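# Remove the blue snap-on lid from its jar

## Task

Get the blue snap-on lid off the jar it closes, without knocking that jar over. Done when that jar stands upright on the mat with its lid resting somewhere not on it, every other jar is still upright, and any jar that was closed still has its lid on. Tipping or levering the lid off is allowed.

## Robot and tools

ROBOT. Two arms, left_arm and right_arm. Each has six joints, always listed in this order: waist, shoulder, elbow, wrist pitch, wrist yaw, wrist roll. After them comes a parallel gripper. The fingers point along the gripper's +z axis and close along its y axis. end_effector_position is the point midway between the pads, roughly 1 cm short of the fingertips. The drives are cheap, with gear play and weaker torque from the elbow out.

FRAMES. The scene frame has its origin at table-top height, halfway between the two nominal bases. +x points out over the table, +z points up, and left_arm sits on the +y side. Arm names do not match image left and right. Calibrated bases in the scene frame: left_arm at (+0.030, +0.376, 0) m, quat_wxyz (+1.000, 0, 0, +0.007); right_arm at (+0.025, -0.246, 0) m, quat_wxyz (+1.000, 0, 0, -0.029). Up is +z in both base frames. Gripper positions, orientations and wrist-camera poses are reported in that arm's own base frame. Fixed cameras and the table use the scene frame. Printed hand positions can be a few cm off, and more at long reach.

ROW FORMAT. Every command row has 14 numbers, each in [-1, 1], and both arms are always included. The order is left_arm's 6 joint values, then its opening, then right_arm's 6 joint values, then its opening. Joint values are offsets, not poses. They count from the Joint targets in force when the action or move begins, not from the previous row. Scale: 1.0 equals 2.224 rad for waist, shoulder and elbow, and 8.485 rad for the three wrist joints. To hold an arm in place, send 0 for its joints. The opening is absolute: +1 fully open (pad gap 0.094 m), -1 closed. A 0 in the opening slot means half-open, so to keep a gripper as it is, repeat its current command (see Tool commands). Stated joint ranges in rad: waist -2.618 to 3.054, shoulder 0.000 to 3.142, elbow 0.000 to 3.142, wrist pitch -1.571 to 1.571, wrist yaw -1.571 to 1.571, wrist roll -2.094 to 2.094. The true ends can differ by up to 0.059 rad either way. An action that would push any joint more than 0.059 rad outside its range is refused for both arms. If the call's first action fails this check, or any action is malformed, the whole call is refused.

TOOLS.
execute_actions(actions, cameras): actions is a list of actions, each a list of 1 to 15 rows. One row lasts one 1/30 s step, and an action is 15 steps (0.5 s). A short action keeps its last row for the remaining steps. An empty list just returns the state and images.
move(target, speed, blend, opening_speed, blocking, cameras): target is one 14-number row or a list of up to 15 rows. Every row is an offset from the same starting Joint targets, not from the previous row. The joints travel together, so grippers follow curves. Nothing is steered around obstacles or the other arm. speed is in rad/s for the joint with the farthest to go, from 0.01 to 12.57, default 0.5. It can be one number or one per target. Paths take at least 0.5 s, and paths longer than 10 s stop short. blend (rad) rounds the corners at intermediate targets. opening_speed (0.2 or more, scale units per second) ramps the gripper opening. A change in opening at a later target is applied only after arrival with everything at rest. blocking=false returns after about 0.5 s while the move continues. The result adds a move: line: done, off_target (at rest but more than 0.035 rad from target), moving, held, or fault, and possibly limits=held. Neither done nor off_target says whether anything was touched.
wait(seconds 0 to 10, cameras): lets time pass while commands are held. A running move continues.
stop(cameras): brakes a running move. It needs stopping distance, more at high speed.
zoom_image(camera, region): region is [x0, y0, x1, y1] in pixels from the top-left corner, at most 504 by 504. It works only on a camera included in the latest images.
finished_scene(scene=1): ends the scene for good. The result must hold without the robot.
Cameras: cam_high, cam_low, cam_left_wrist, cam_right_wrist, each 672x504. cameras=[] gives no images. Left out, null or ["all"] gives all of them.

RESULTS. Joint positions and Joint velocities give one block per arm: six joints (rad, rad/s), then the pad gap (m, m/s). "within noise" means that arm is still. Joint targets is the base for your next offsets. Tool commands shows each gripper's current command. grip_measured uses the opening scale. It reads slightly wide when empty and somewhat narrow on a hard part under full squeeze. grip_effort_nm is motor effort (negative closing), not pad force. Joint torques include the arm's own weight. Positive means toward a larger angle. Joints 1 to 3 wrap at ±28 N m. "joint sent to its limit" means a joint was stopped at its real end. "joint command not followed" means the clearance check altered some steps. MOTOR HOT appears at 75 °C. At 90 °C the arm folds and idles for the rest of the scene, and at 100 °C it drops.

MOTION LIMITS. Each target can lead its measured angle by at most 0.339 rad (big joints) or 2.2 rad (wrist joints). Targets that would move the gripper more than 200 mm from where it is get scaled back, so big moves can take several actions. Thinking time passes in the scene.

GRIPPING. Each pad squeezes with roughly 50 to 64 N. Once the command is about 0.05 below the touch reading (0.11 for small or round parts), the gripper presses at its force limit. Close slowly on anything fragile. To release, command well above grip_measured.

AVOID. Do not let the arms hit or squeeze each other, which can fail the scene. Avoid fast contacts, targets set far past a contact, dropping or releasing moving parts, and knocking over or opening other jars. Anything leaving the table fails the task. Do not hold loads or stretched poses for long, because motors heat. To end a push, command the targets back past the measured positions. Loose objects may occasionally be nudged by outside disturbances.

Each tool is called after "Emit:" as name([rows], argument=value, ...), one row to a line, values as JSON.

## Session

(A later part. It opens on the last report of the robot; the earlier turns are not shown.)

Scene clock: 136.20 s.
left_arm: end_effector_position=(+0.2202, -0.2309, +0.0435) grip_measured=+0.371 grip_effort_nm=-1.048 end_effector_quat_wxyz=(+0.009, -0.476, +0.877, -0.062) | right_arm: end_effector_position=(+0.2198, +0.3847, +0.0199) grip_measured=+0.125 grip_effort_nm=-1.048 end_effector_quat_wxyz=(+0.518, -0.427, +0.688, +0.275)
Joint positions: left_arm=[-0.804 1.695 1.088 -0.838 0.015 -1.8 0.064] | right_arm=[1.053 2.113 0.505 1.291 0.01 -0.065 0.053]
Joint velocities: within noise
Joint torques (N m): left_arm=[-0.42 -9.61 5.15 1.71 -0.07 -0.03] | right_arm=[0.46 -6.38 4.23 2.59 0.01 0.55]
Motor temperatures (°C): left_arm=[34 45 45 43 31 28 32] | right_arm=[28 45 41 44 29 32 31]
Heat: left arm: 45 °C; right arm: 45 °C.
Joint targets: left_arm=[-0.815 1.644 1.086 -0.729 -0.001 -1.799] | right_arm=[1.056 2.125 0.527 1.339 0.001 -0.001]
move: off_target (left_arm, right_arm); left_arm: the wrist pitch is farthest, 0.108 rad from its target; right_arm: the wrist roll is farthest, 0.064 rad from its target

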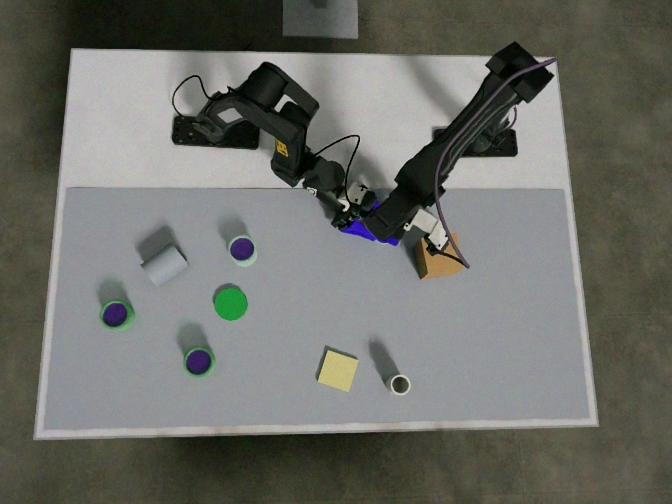

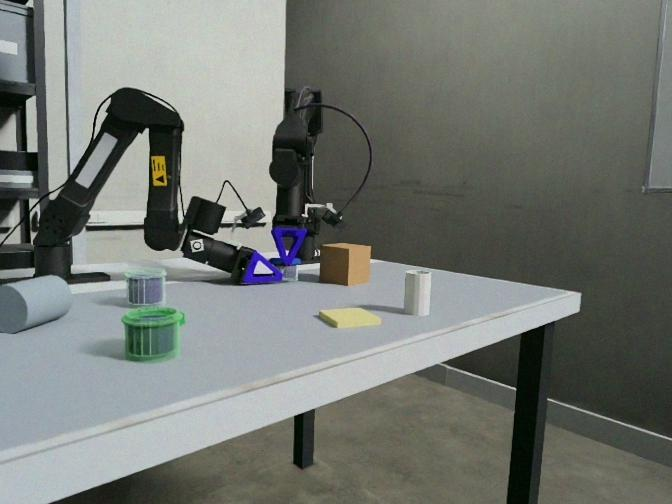

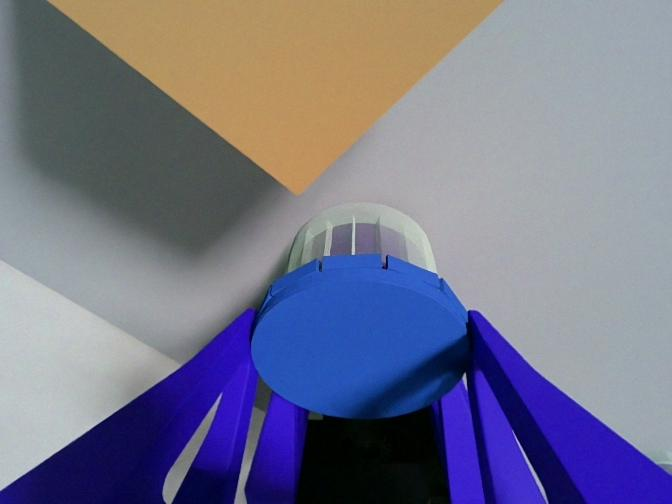

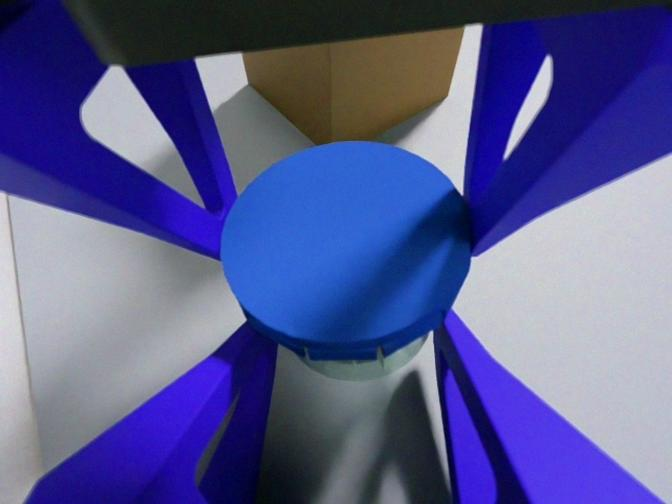

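Emit:
move(target=[0,-0.0697,-0.0791,0.0295,0,0,0.25,0,0,0,0,0,0.0177,0.0], speed=0.1)

Emit:
zoom_image(camera="cam_low", region=[220, 220, 320, 300])

Scene clock: 139.53 s.
left_arm: end_effector_position=(+0.2315, -0.2403, +0.0587) grip_measured=+0.364 grip_effort_nm=-1.043 end_effector_quat_wxyz=(+0.047, -0.467, +0.865, -0.180) | right_arm: end_effector_position=(+0.2282, +0.3805, +0.0203) grip_measured=+0.124 grip_effort_nm=-1.048 end_effector_quat_wxyz=(+0.503, -0.355, +0.726, +0.307)
Joint positions: left_arm=[-0.804 1.526 0.911 -0.582 0.006 -1.795 0.064] | right_arm=[1.044 2.119 0.506 1.302 0.039 0.105 0.053]
Joint velocities: within noise
Joint torques (N m): left_arm=[-0.4 -7.39 5.7 2.13 -0.06 0] | right_arm=[0.39 -6.98 3.81 2.53 -0.27 0.34]
Motor temperatures (°C): left_arm=[34 45 45 43 31 28 32] | right_arm=[28 45 41 45 29 33 31]
Heat: left arm: 45 °C; right arm: 45 °C.
Joint targets: left_arm=[-0.815 1.489 0.910 -0.479 -0.001 -1.799] | right_arm=[1.056 2.125 0.527 1.339 0.001 0.150]
move: off_target (left_arm, right_arm); left_arm: the wrist pitch is farthest, 0.103 rad from its target; right_arm: the wrist roll is farthest, 0.044 rad from its target

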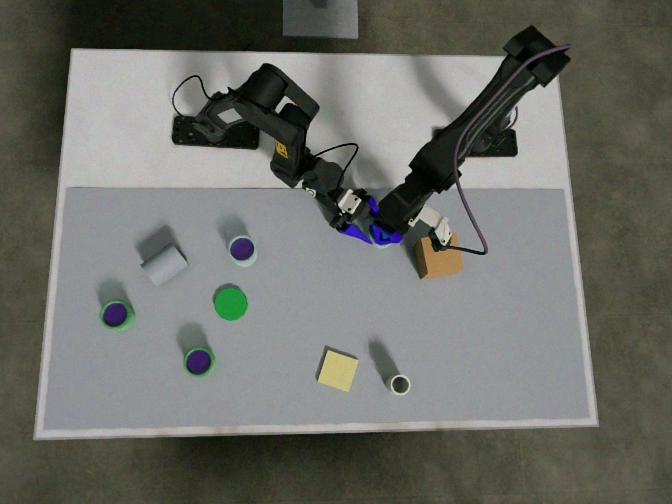

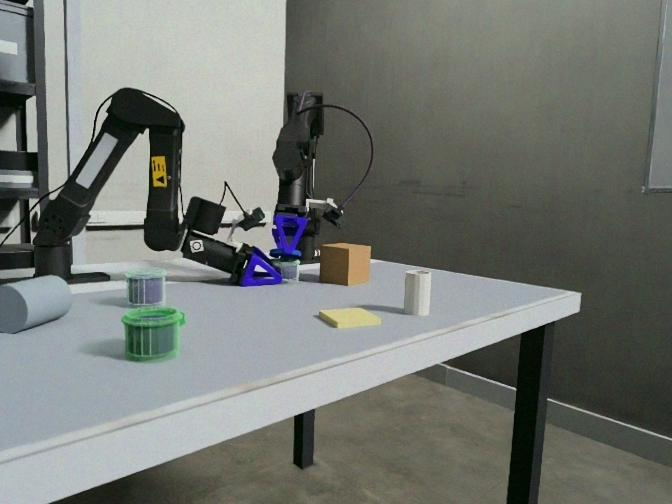

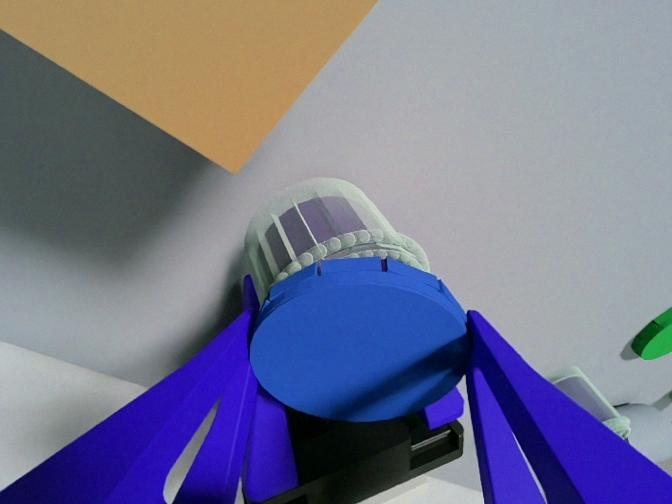

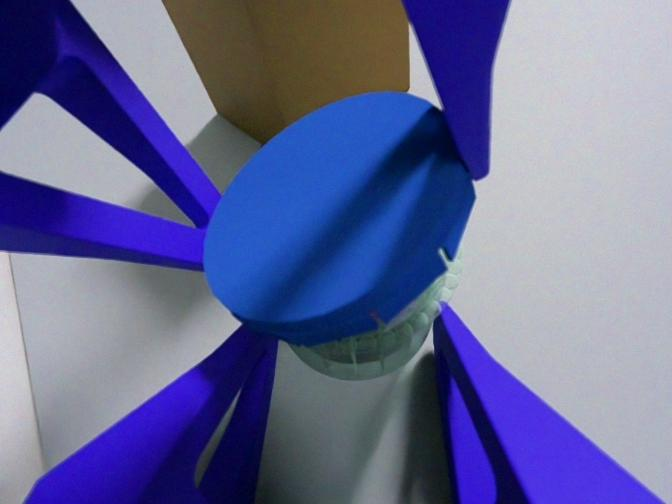

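Scaled by 5.040 from the camera's 672x504 image, which has a finer 960x720 frame.

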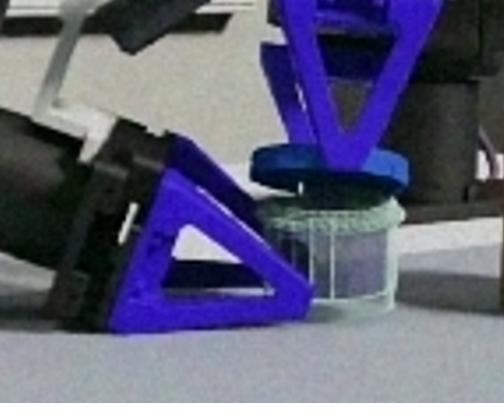

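Emit:
move([
  [0,-0.02,0.12,0,0,0,0.25,0,0,0,0,0,0,0.0],
  [0,-0.02,0.16,0,0,0,0.25,0,0,0,0,0,-0.0177,0.0],
], speed=0.3)

Emit:
zoom_image(camera="cam_low", region=[220, 220, 320, 300])

Scene clock: 142.03 s.
left_arm: end_effector_position=(+0.2629, -0.2559, +0.1211) grip_measured=+0.364 grip_effort_nm=-1.043 end_effector_quat_wxyz=(+0.085, -0.466, +0.854, -0.213) | right_arm: end_effector_position=(+0.2602, +0.3747, +0.0747) grip_measured=+0.124 grip_effort_nm=-1.048 end_effector_quat_wxyz=(+0.599, -0.296, +0.677, +0.307)
Joint positions: left_arm=[-0.798 1.523 1.129 -0.717 -0.048 -1.786 0.064] | right_arm=[1.01 2.115 0.515 1.506 0.125 0.073 0.053]
Joint velocities: within noise
Joint torques (N m): left_arm=[-0.9 -11.22 16.95 3.87 0.39 -0.09] | right_arm=[3.37 -6.79 3.14 0.42 -1.07 -0.71]
Motor temperatures (°C): left_arm=[34 45 45 44 31 28 32] | right_arm=[28 45 41 44 30 33 31]
Heat: left arm: 45 °C; right arm: 45 °C.
Joint targets: left_arm=[-0.815 1.444 1.266 -0.479 -0.001 -1.799] | right_arm=[1.056 2.125 0.527 1.339 0.001 -0.001]
move: off_target (left_arm, right_arm); left_arm: the wrist pitch is farthest, 0.238 rad from its target; right_arm: the wrist pitch is farthest, 0.167 rad from its target

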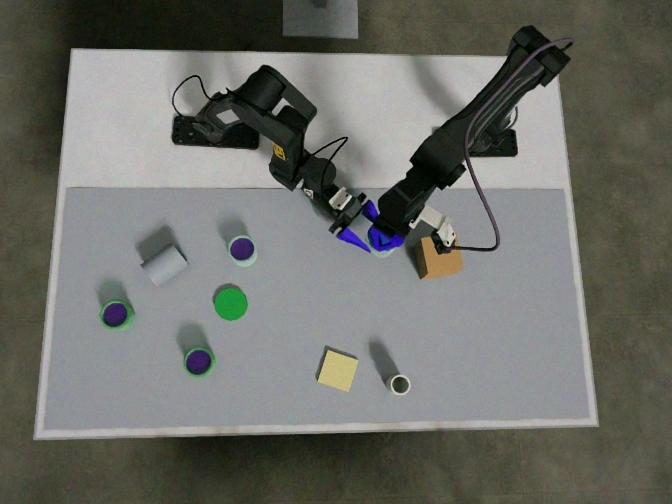

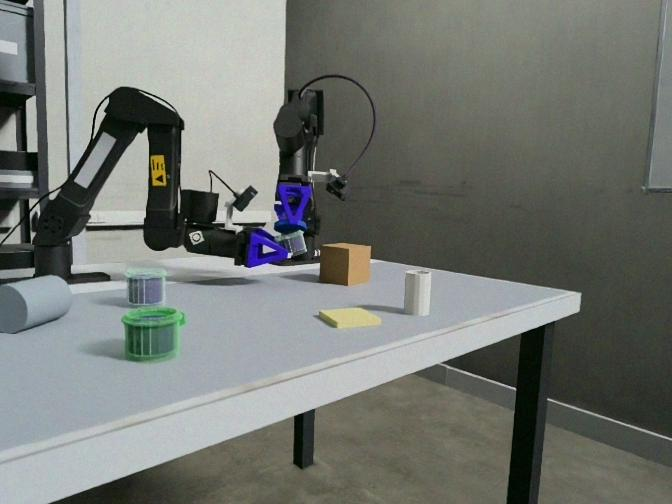

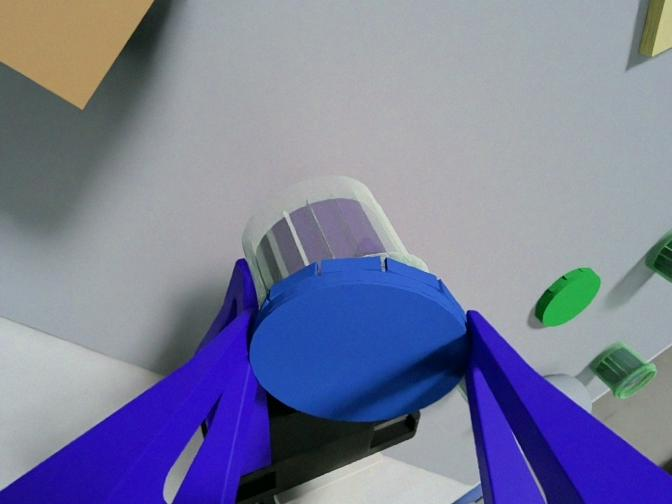

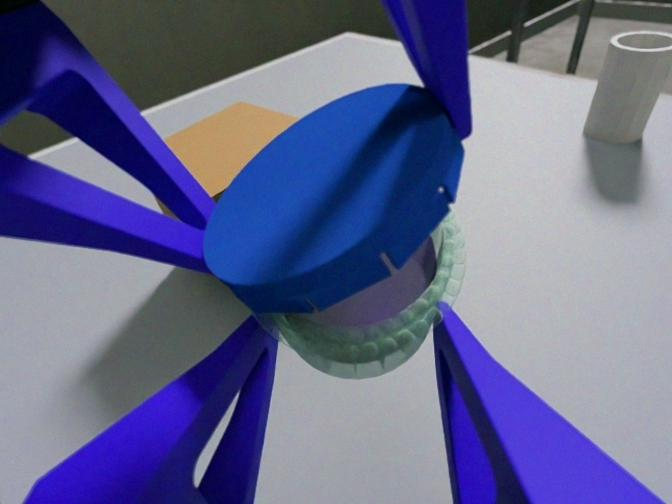

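Scaled by 5.040 from the camera's 672x504 image, which has a finer 960x720 frame.

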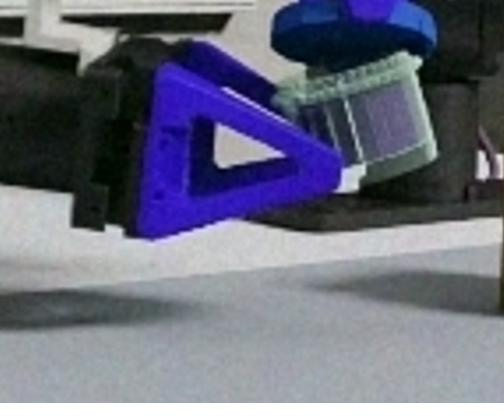

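Emit:
move(target=[0,0.0202,-0.16,0,0,0,0.25,0,0,0,0,0,0.0177,0.0], speed=0.25)

Emit:
zoom_image(camera="cam_low", region=[220, 200, 320, 300])

Scene clock: 144.97 s.
left_arm: end_effector_position=(+0.2355, -0.2418, +0.0614) grip_measured=+0.364 grip_effort_nm=-1.043 end_effector_quat_wxyz=(+0.052, -0.468, +0.862, -0.188) | right_arm: end_effector_position=(+0.2343, +0.3810, +0.0242) grip_measured=+0.124 grip_effort_nm=-1.053 end_effector_quat_wxyz=(+0.509, -0.339, +0.727, +0.312)
Joint positions: left_arm=[-0.801 1.523 0.913 -0.568 0.001 -1.795 0.064] | right_arm=[1.036 2.129 0.515 1.323 0.048 0.128 0.053]
Joint velocities: within noise
Joint torques (N m): left_arm=[-0.59 -7.05 5.52 1.98 0.06 -0.09] | right_arm=[0.95 -7.92 3.17 2.33 -0.4 0.14]
Motor temperatures (°C): left_arm=[34 45 45 46 31 28 32] | right_arm=[28 45 40 43 30 33 31]
Heat: left arm: 46 °C; right arm: 45 °C.
Joint targets: left_arm=[-0.815 1.489 0.910 -0.479 -0.001 -1.799] | right_arm=[1.056 2.125 0.527 1.339 0.001 0.150]
move: off_target (left_arm, right_arm); left_arm: the wrist pitch is farthest, 0.089 rad from its target; right_arm: the wrist yaw is farthest, 0.047 rad from its target

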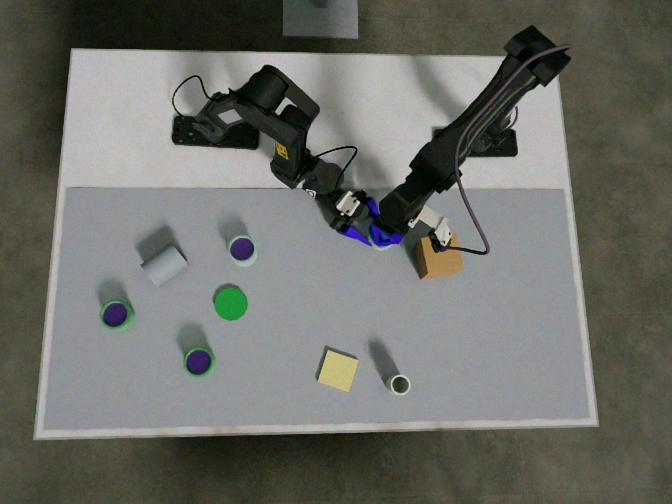

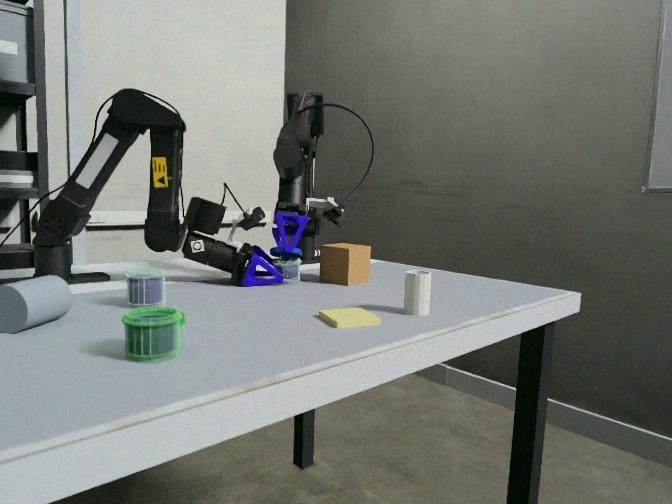

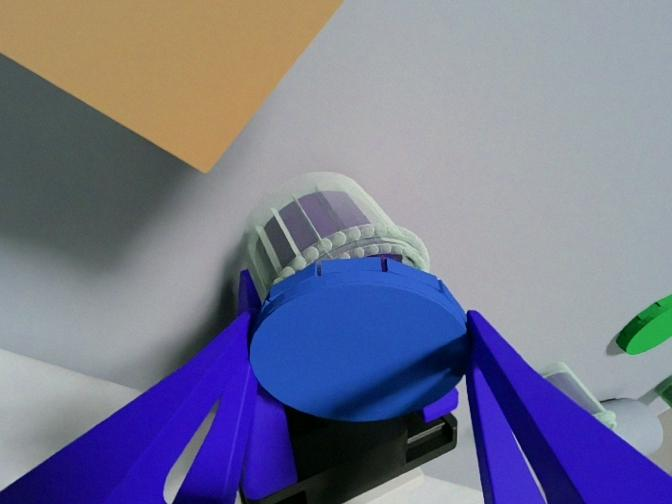

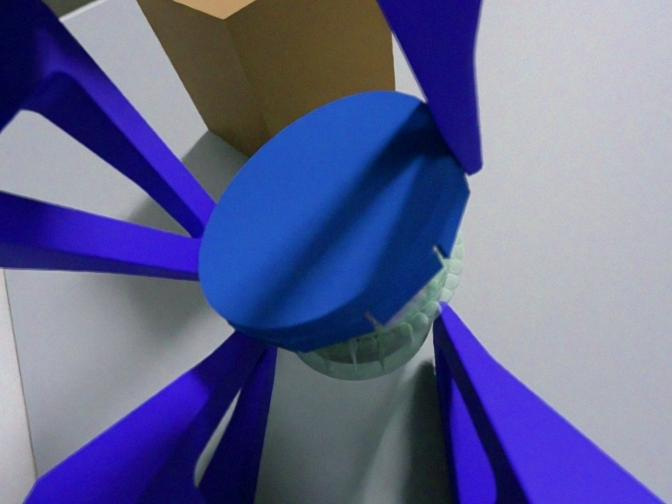

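Scaled by 5.040 from the camera's 672x504 image, which has a finer 960x720 frame.

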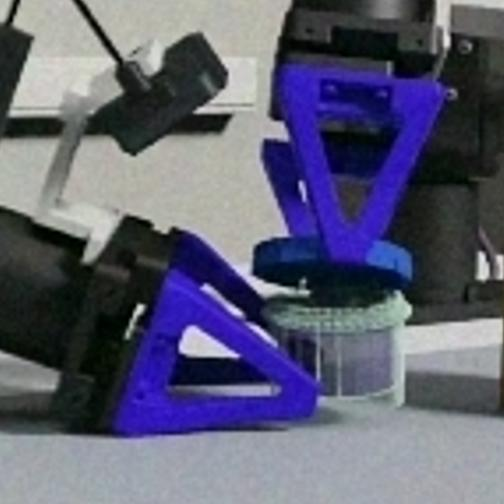

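Emit:
move(target=[0,-0.0618,-0.0876,0.0302,0,0,0.25,0,0,0,0,0,0,0.0], speed=0.15)

Emit:
zoom_image(camera="cam_low", region=[220, 200, 320, 300])

Scene clock: 147.33 s.
left_arm: end_effector_position=(+0.2337, -0.2399, +0.0661) grip_measured=+0.364 grip_effort_nm=-1.048 end_effector_quat_wxyz=(+0.076, -0.458, +0.843, -0.273) | right_arm: end_effector_position=(+0.2343, +0.3809, +0.0238) grip_measured=+0.124 grip_effort_nm=-1.048 end_effector_quat_wxyz=(+0.509, -0.338, +0.727, +0.312)
Joint positions: left_arm=[-0.801 1.379 0.718 -0.335 0.001 -1.797 0.064] | right_arm=[1.036 2.129 0.515 1.322 0.048 0.13 0.053]
Joint velocities: within noise
Joint torques (N m): left_arm=[-0.65 -5.49 5.63 2.61 0.06 -0.05] | right_arm=[1.28 -7.86 3.21 2.24 -0.35 0.16]
Motor temperatures (°C): left_arm=[34 45 45 46 31 28 32] | right_arm=[28 45 40 43 30 33 32]
Heat: left arm: 46 °C; right arm: 45 °C.
Joint targets: left_arm=[-0.815 1.352 0.715 -0.223 -0.001 -1.799] | right_arm=[1.056 2.125 0.527 1.339 0.001 0.150]
move: off_target (left_arm, right_arm); left_arm: the wrist pitch is farthest, 0.112 rad from its target; right_arm: the wrist yaw is farthest, 0.047 rad from its target

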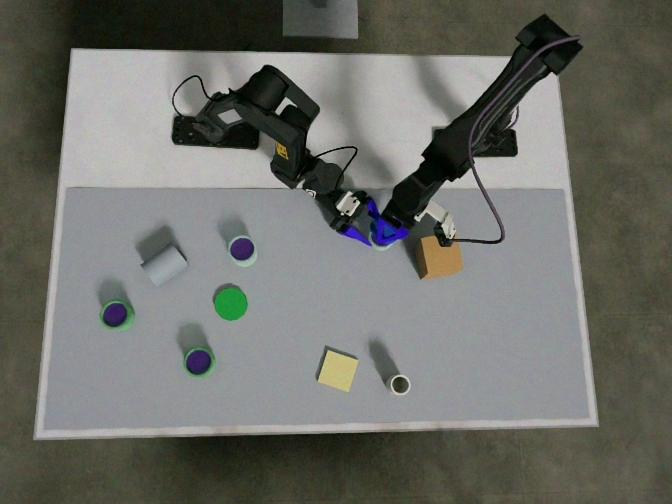

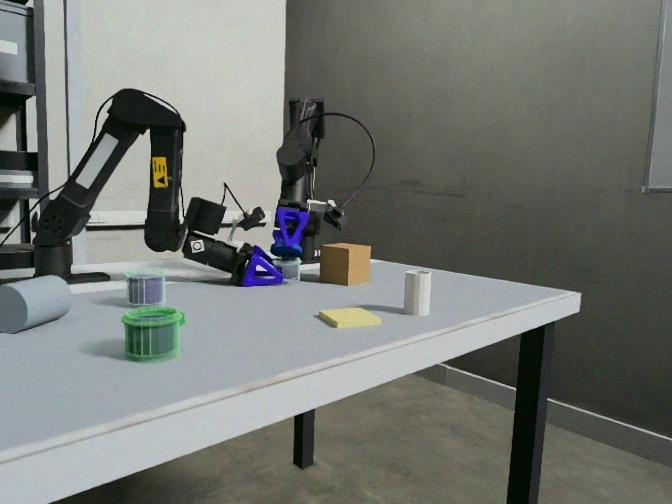

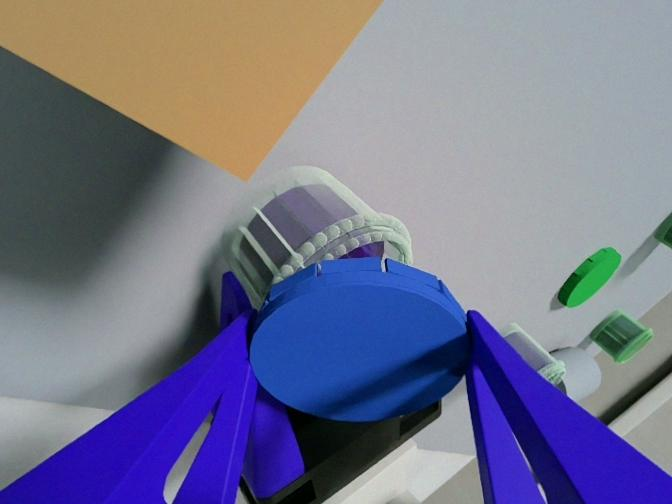

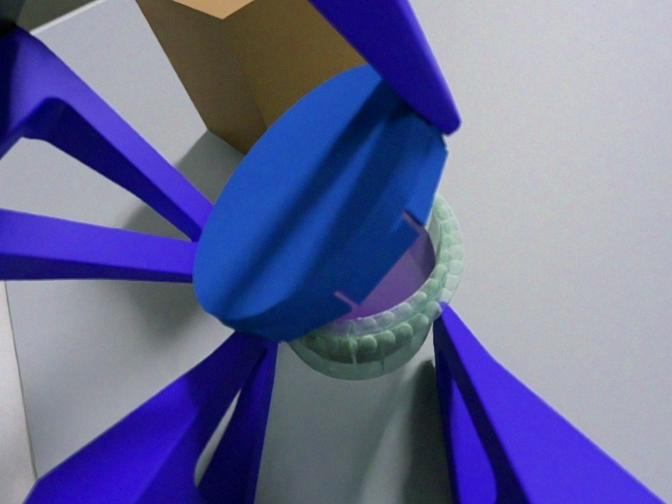

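Scaled by 5.040 from the camera's 672x504 image, which has a finer 960x720 frame.

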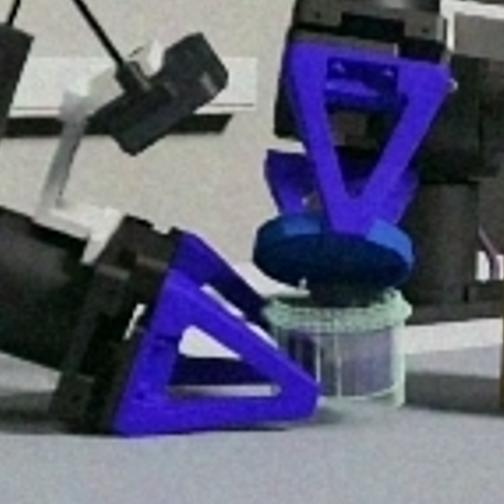

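Emit:
move(target=[0,-0.0315,-0.0202,0,0,0,0.25,0,0,0,0,0,0,0.0], speed=0.12)

Emit:
zoom_image(camera="cam_low", region=[220, 200, 320, 300])

Scene clock: 148.80 s.
left_arm: end_effector_position=(+0.2278, -0.2366, +0.0700) grip_measured=+0.364 grip_effort_nm=-1.038 end_effector_quat_wxyz=(+0.076, -0.454, +0.838, -0.291) | right_arm: end_effector_position=(+0.2296, +0.3841, +0.0248) grip_measured=+0.124 grip_effort_nm=-1.043 end_effector_quat_wxyz=(+0.504, -0.343, +0.724, +0.323)
Joint positions: left_arm=[-0.802 1.321 0.669 -0.307 0.009 -1.798 0.064] | right_arm=[1.041 2.127 0.515 1.323 0.028 0.136 0.053]
Joint velocities: within noise
Joint torques (N m): left_arm=[-0.46 -6.09 5.94 2.33 0.01 -0.08] | right_arm=[0.9 -7.76 3.08 2.32 -0.17 0.1]
Motor temperatures (°C): left_arm=[34 45 45 46 31 28 32] | right_arm=[28 45 40 43 30 32 32]
Heat: left arm: 46 °C; right arm: 45 °C.
Joint targets: left_arm=[-0.815 1.282 0.670 -0.223 -0.001 -1.799] | right_arm=[1.056 2.125 0.527 1.339 0.001 0.150]
move: off_target (left_arm); left_arm: the wrist pitch is farthest, 0.084 rad from its target

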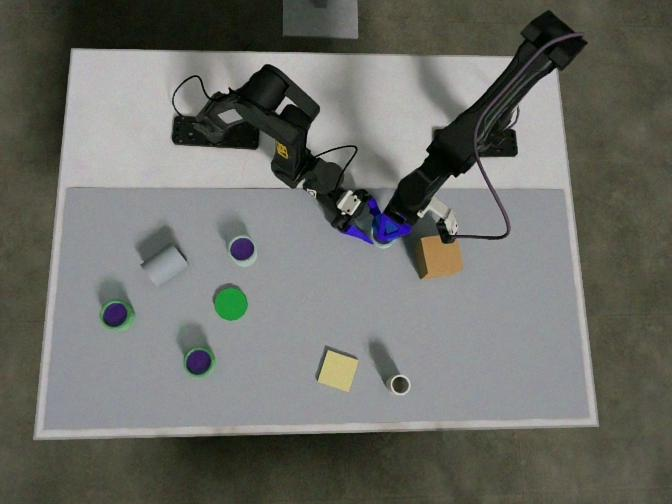

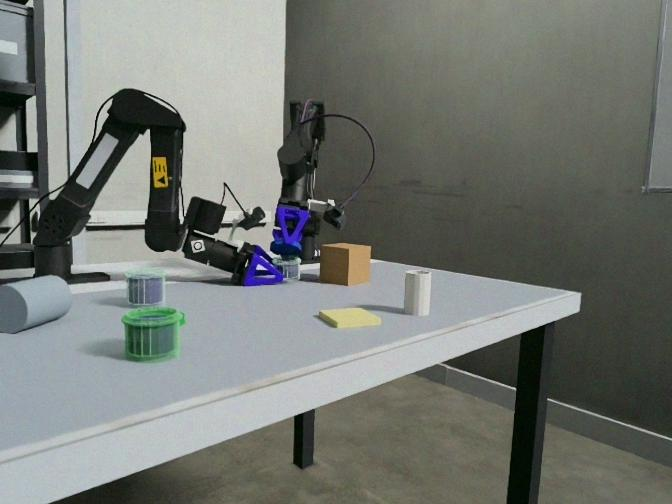

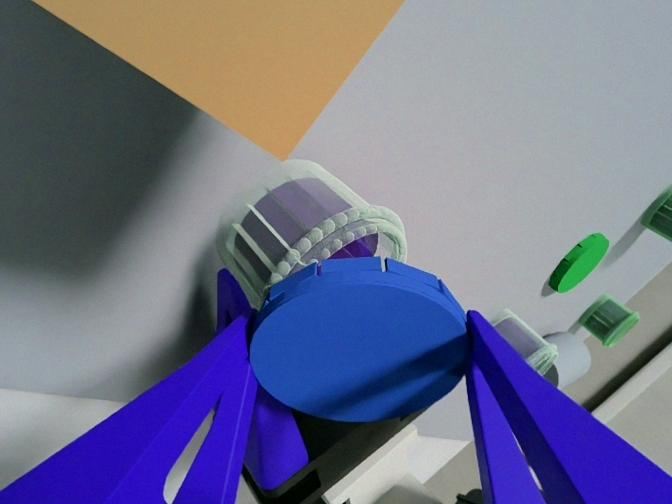

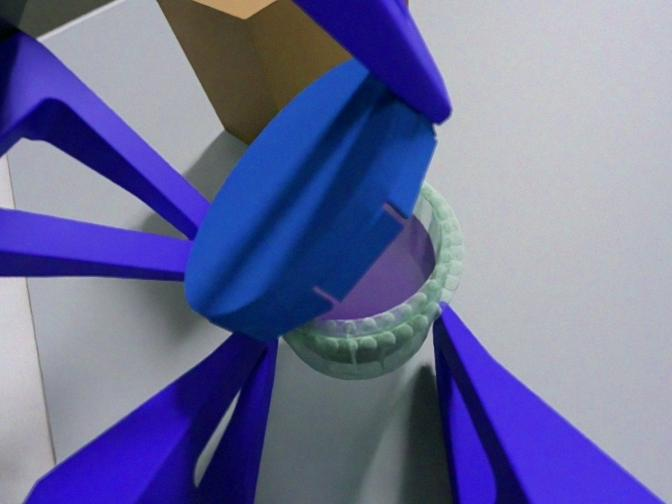

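Scaled by 5.040 from the camera's 672x504 image, which has a finer 960x720 frame.

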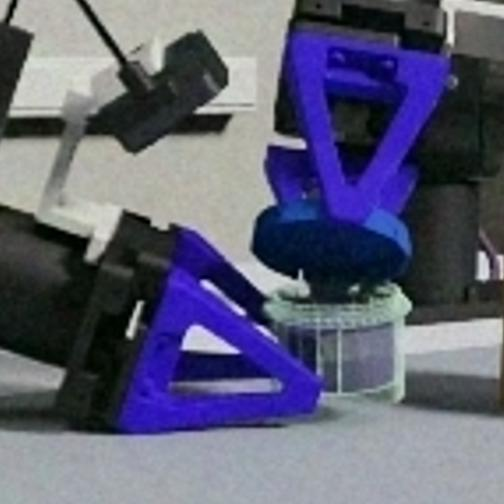

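Emit:
move(target=[0,-0.054,-0.0225,0,0,0,0.25,0,0,0,0,0,0,0.0], speed=0.15)

Emit:
zoom_image(camera="cam_low", region=[220, 200, 320, 300])

Scene clock: 150.23 s.
left_arm: end_effector_position=(+0.2240, -0.2326, +0.0939) grip_measured=+0.364 grip_effort_nm=-1.043 end_effector_quat_wxyz=(+0.089, -0.447, +0.824, -0.336) | right_arm: end_effector_position=(+0.2296, +0.3841, +0.0248) grip_measured=+0.124 grip_effort_nm=-1.043 end_effector_quat_wxyz=(+0.504, -0.343, +0.724, +0.323)
Joint positions: left_arm=[-0.802 1.192 0.623 -0.292 0.009 -1.8 0.064] | right_arm=[1.041 2.127 0.515 1.323 0.028 0.136 0.053]
Joint velocities: within noise
Joint torques (N m): left_arm=[-0.51 -4.57 5.9 2.27 0.01 -0.05] | right_arm=[0.68 -7.73 3.29 2.3 -0.2 0.07]
Motor temperatures (°C): left_arm=[34 45 45 46 31 28 32] | right_arm=[28 45 40 43 30 32 32]
Heat: left arm: 46 °C; right arm: 45 °C.
Joint targets: left_arm=[-0.815 1.162 0.620 -0.223 -0.001 -1.799] | right_arm=[1.056 2.125 0.527 1.339 0.001 0.150]
move: off_target (left_arm); left_arm: the wrist pitch is farthest, 0.069 rad from its target

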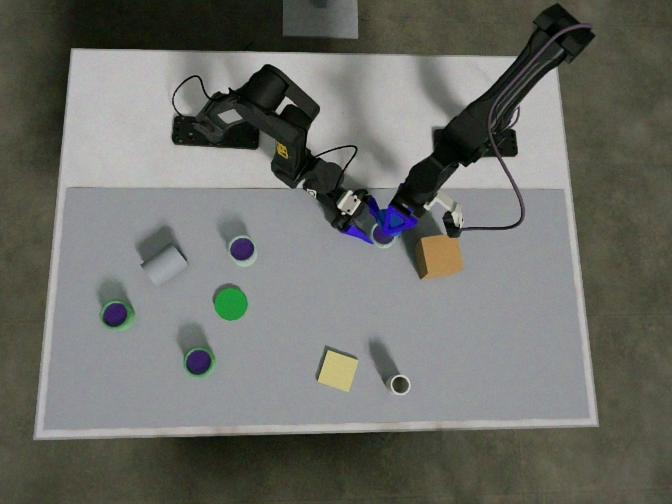

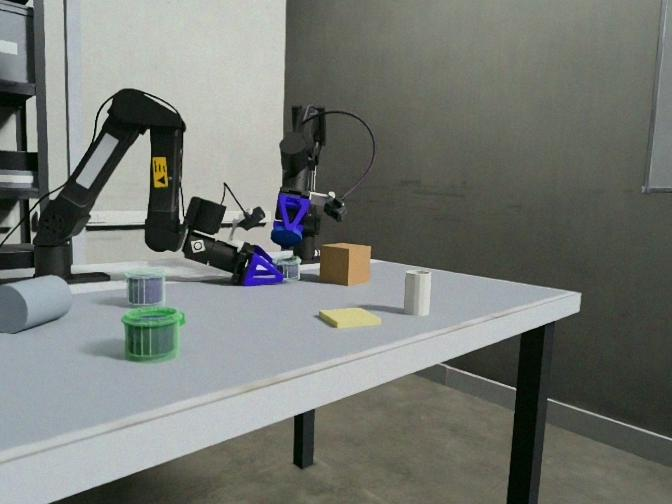

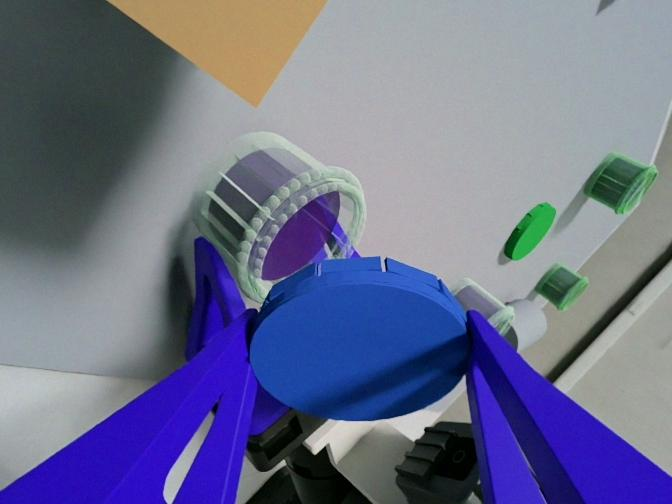

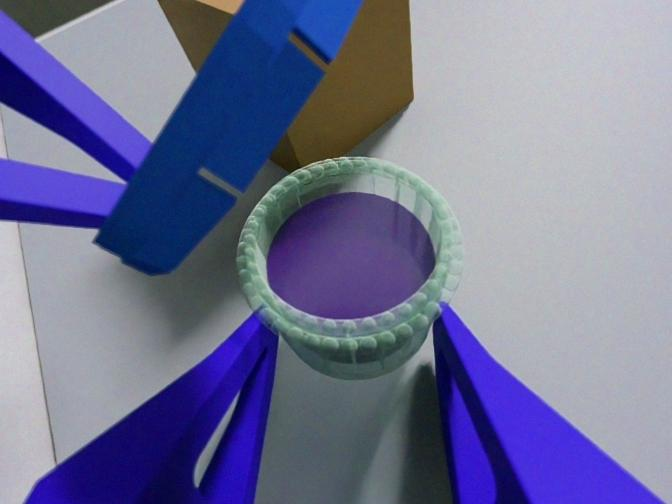

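Scaled by 5.040 from the camera's 672x504 image, which has a finer 960x720 frame.

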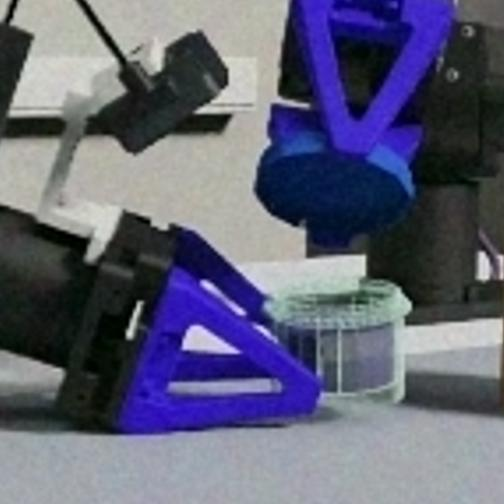

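Emit:
move([
  [0,-0.0279,0.1843,-0.0562,0,0,0.25,0,0,0,0,0,0,0.0],
  [0.3665,-0.0279,0.1843,-0.0562,0,0,0.25,0,0,0,-0.0081,0,-0.0177,0.0],
  [0.3665,0.2999,0.5306,-0.1446,0,0,0.25,0,0,0,-0.0081,0,-0.0177,0.0],
], speed=[0.4,0.5,0.6], blend=[0.05,0.05,0])

Emit:
zoom_image(camera="cam_low", region=[220, 200, 320, 300])

Scene clock: 156.57 s.
left_arm: end_effector_position=(+0.3538, -0.0001, +0.1668) grip_measured=+0.364 grip_effort_nm=-1.043 end_effector_quat_wxyz=(-0.016, +0.781, -0.623, +0.030) | right_arm: end_effector_position=(+0.2238, +0.3855, +0.0189) grip_measured=+0.124 grip_effort_nm=-1.053 end_effector_quat_wxyz=(+0.509, -0.398, +0.704, +0.295)
Joint positions: left_arm=[0.003 1.833 1.756 -1.427 0.012 -1.792 0.064] | right_arm=[1.044 2.127 0.515 1.299 0.004 0.012 0.053]
Joint velocities: within noise
Joint torques (N m): left_arm=[0.16 -7.04 8.91 0.02 -0.05 0] | right_arm=[0.39 -7.79 3.14 1.84 -0.05 -0.14]
Motor temperatures (°C): left_arm=[34 45 45 45 31 28 32] | right_arm=[28 46 40 43 30 32 32]
Heat: left arm: 45 °C; right arm: 46 °C.
Joint targets: left_arm=[0.000 1.829 1.800 -1.450 -0.001 -1.799] | right_arm=[1.056 2.125 0.527 1.271 0.001 -0.001]
move: off_target (left_arm); left_arm: the elbow is farthest, 0.044 rad from its target

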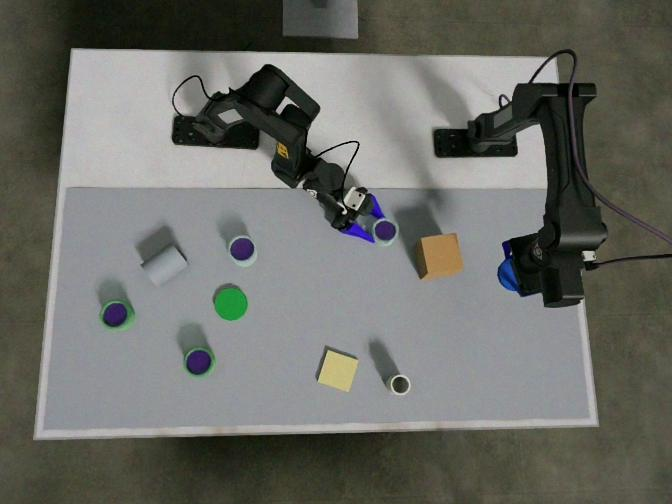

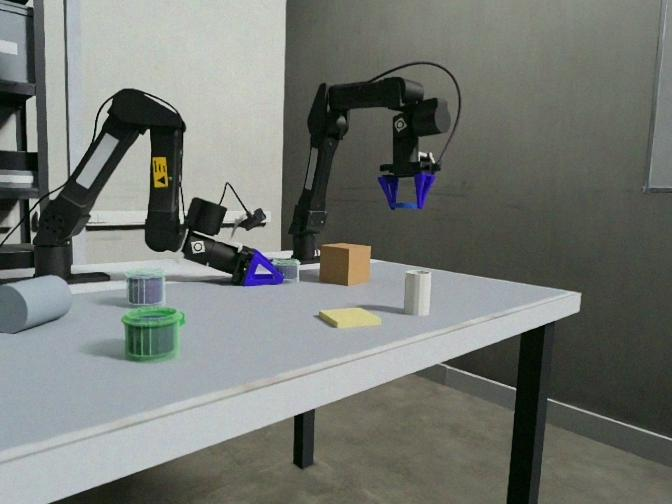

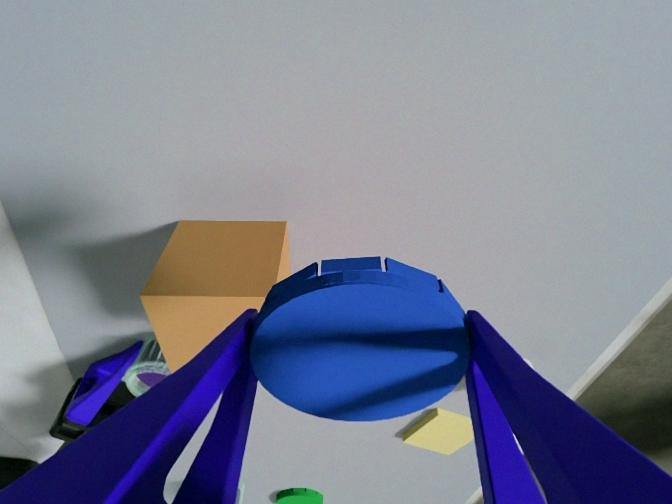

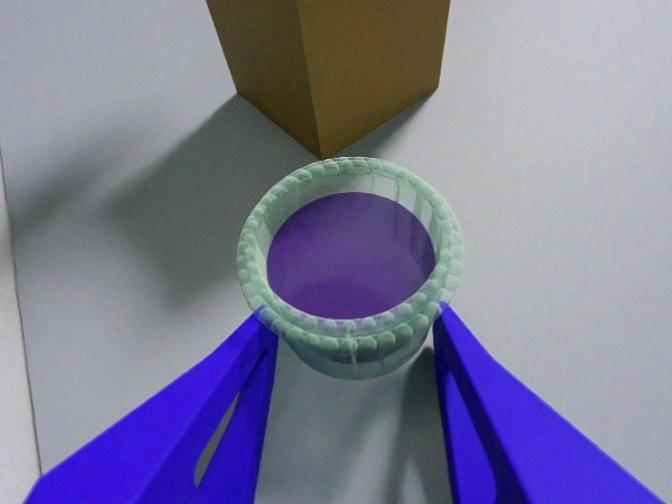

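Scaled by 5.040 from the camera's 672x504 image, which has a finer 960x720 frame.

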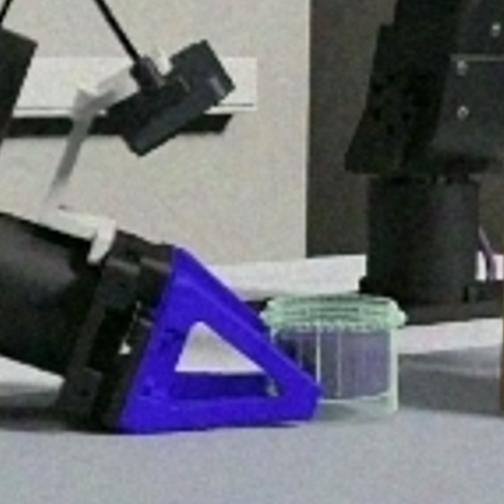

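Emit:
move([
  [0,0.0306,-0.1906,0.0577,0,0,0.25,0,0,0,-0.0021,0,0,0.0],
  [0,0.0306,-0.1906,0.0577,0,0,0.25,0,0,0,-0.0021,0,0,0.25],
  [0,0.0306,-0.1906,0.0577,0,0,0.25,0,0,0,-0.0021,0,0,0.9],
], speed=[0.3,0.3,0.3], opening_speed=0.4)

Emit:
zoom_image(camera="cam_low", region=[220, 200, 320, 300])

Emit:
zoom_image(camera="cam_low", region=[340, 180, 480, 300])

Scene clock: 162.77 s.
left_arm: end_effector_position=(+0.3619, -0.0001, +0.0501) grip_measured=+0.364 grip_effort_nm=-1.043 end_effector_quat_wxyz=(-0.014, +0.781, -0.623, +0.027) | right_arm: end_effector_position=(+0.2234, +0.3854, +0.0182) grip_measured=+0.897 grip_effort_nm=0.129 end_effector_quat_wxyz=(+0.508, -0.400, +0.704, +0.295)
Joint positions: left_arm=[0.003 1.899 1.376 -0.988 0.012 -1.792 0.064] | right_arm=[1.044 2.127 0.515 1.296 0.002 0.01 0.089]
Joint velocities: within noise
Joint torques (N m): left_arm=[0.21 -7.39 5.48 0.58 -0.02 -0.05] | right_arm=[0.36 -7.83 3.07 1.68 -0.03 -0.09]
Motor temperatures (°C): left_arm=[34 45 44 44 31 28 32] | right_arm=[28 46 40 42 29 32 32]
Heat: left arm: 45 °C; right arm: 46 °C.
Joint targets: left_arm=[0.000 1.897 1.376 -0.960 -0.001 -1.799] | right_arm=[1.056 2.125 0.527 1.253 0.001 -0.001]
move: off_target (right_arm); target 2's new numbers were sent with right_arm's wrist pitch 0.042 rad from that target; target 3's new numbers were sent with right_arm's wrist pitch 0.042 rad from that target; right_arm: the wrist pitch is farthest, 0.042 rad from its target

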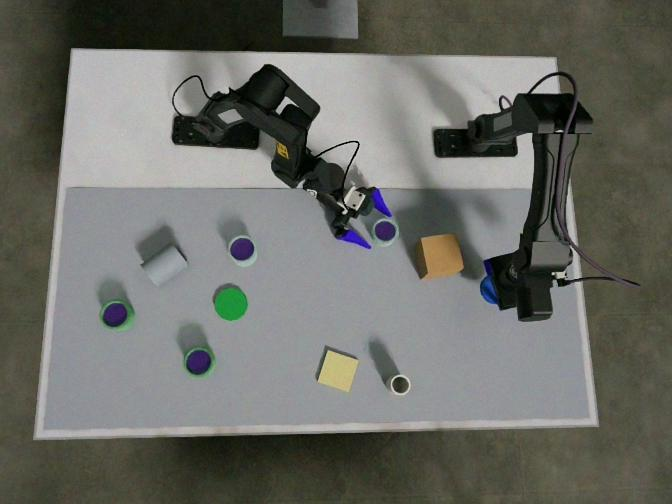

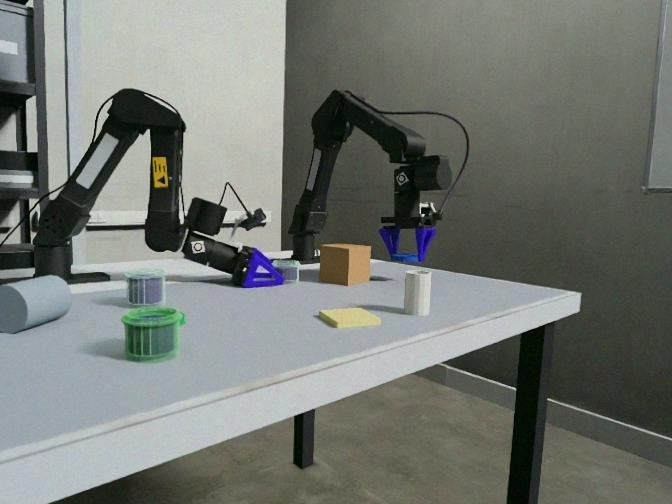

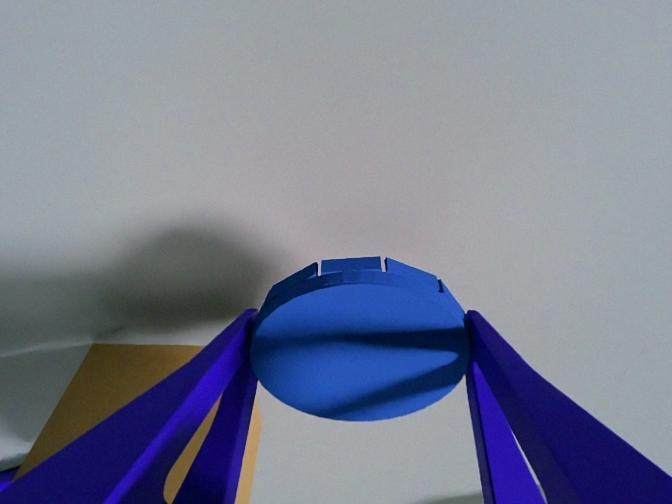

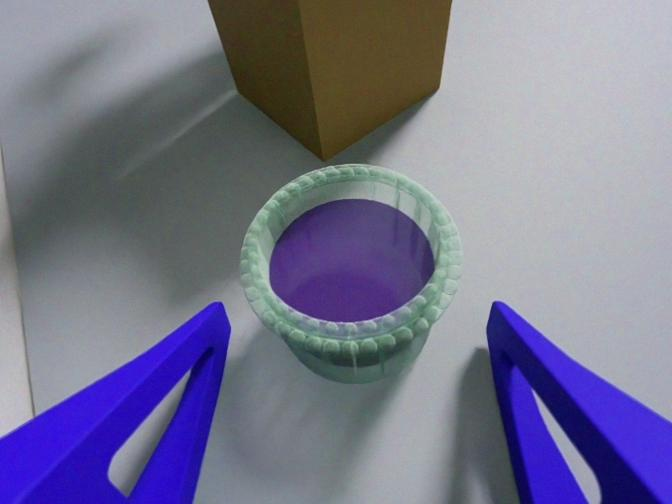

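Scaled by 5.040 from the camera's 672x504 image, which has a finer 960x720 frame.

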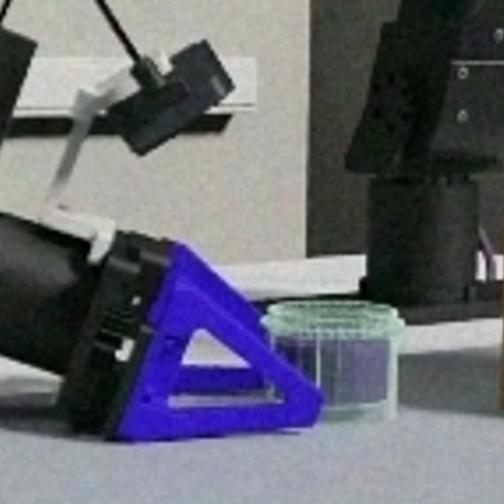

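Scaled by 3.600 from the camera's 672x504 image, which has a finer 960x720 frame.

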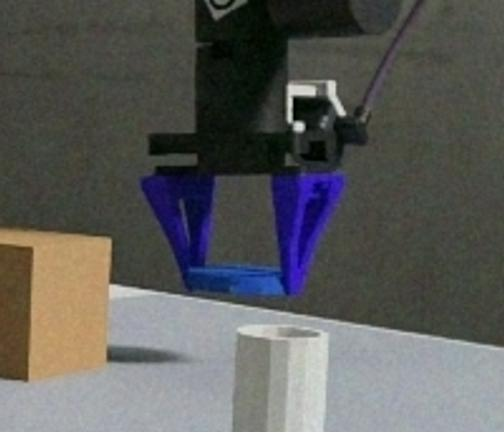

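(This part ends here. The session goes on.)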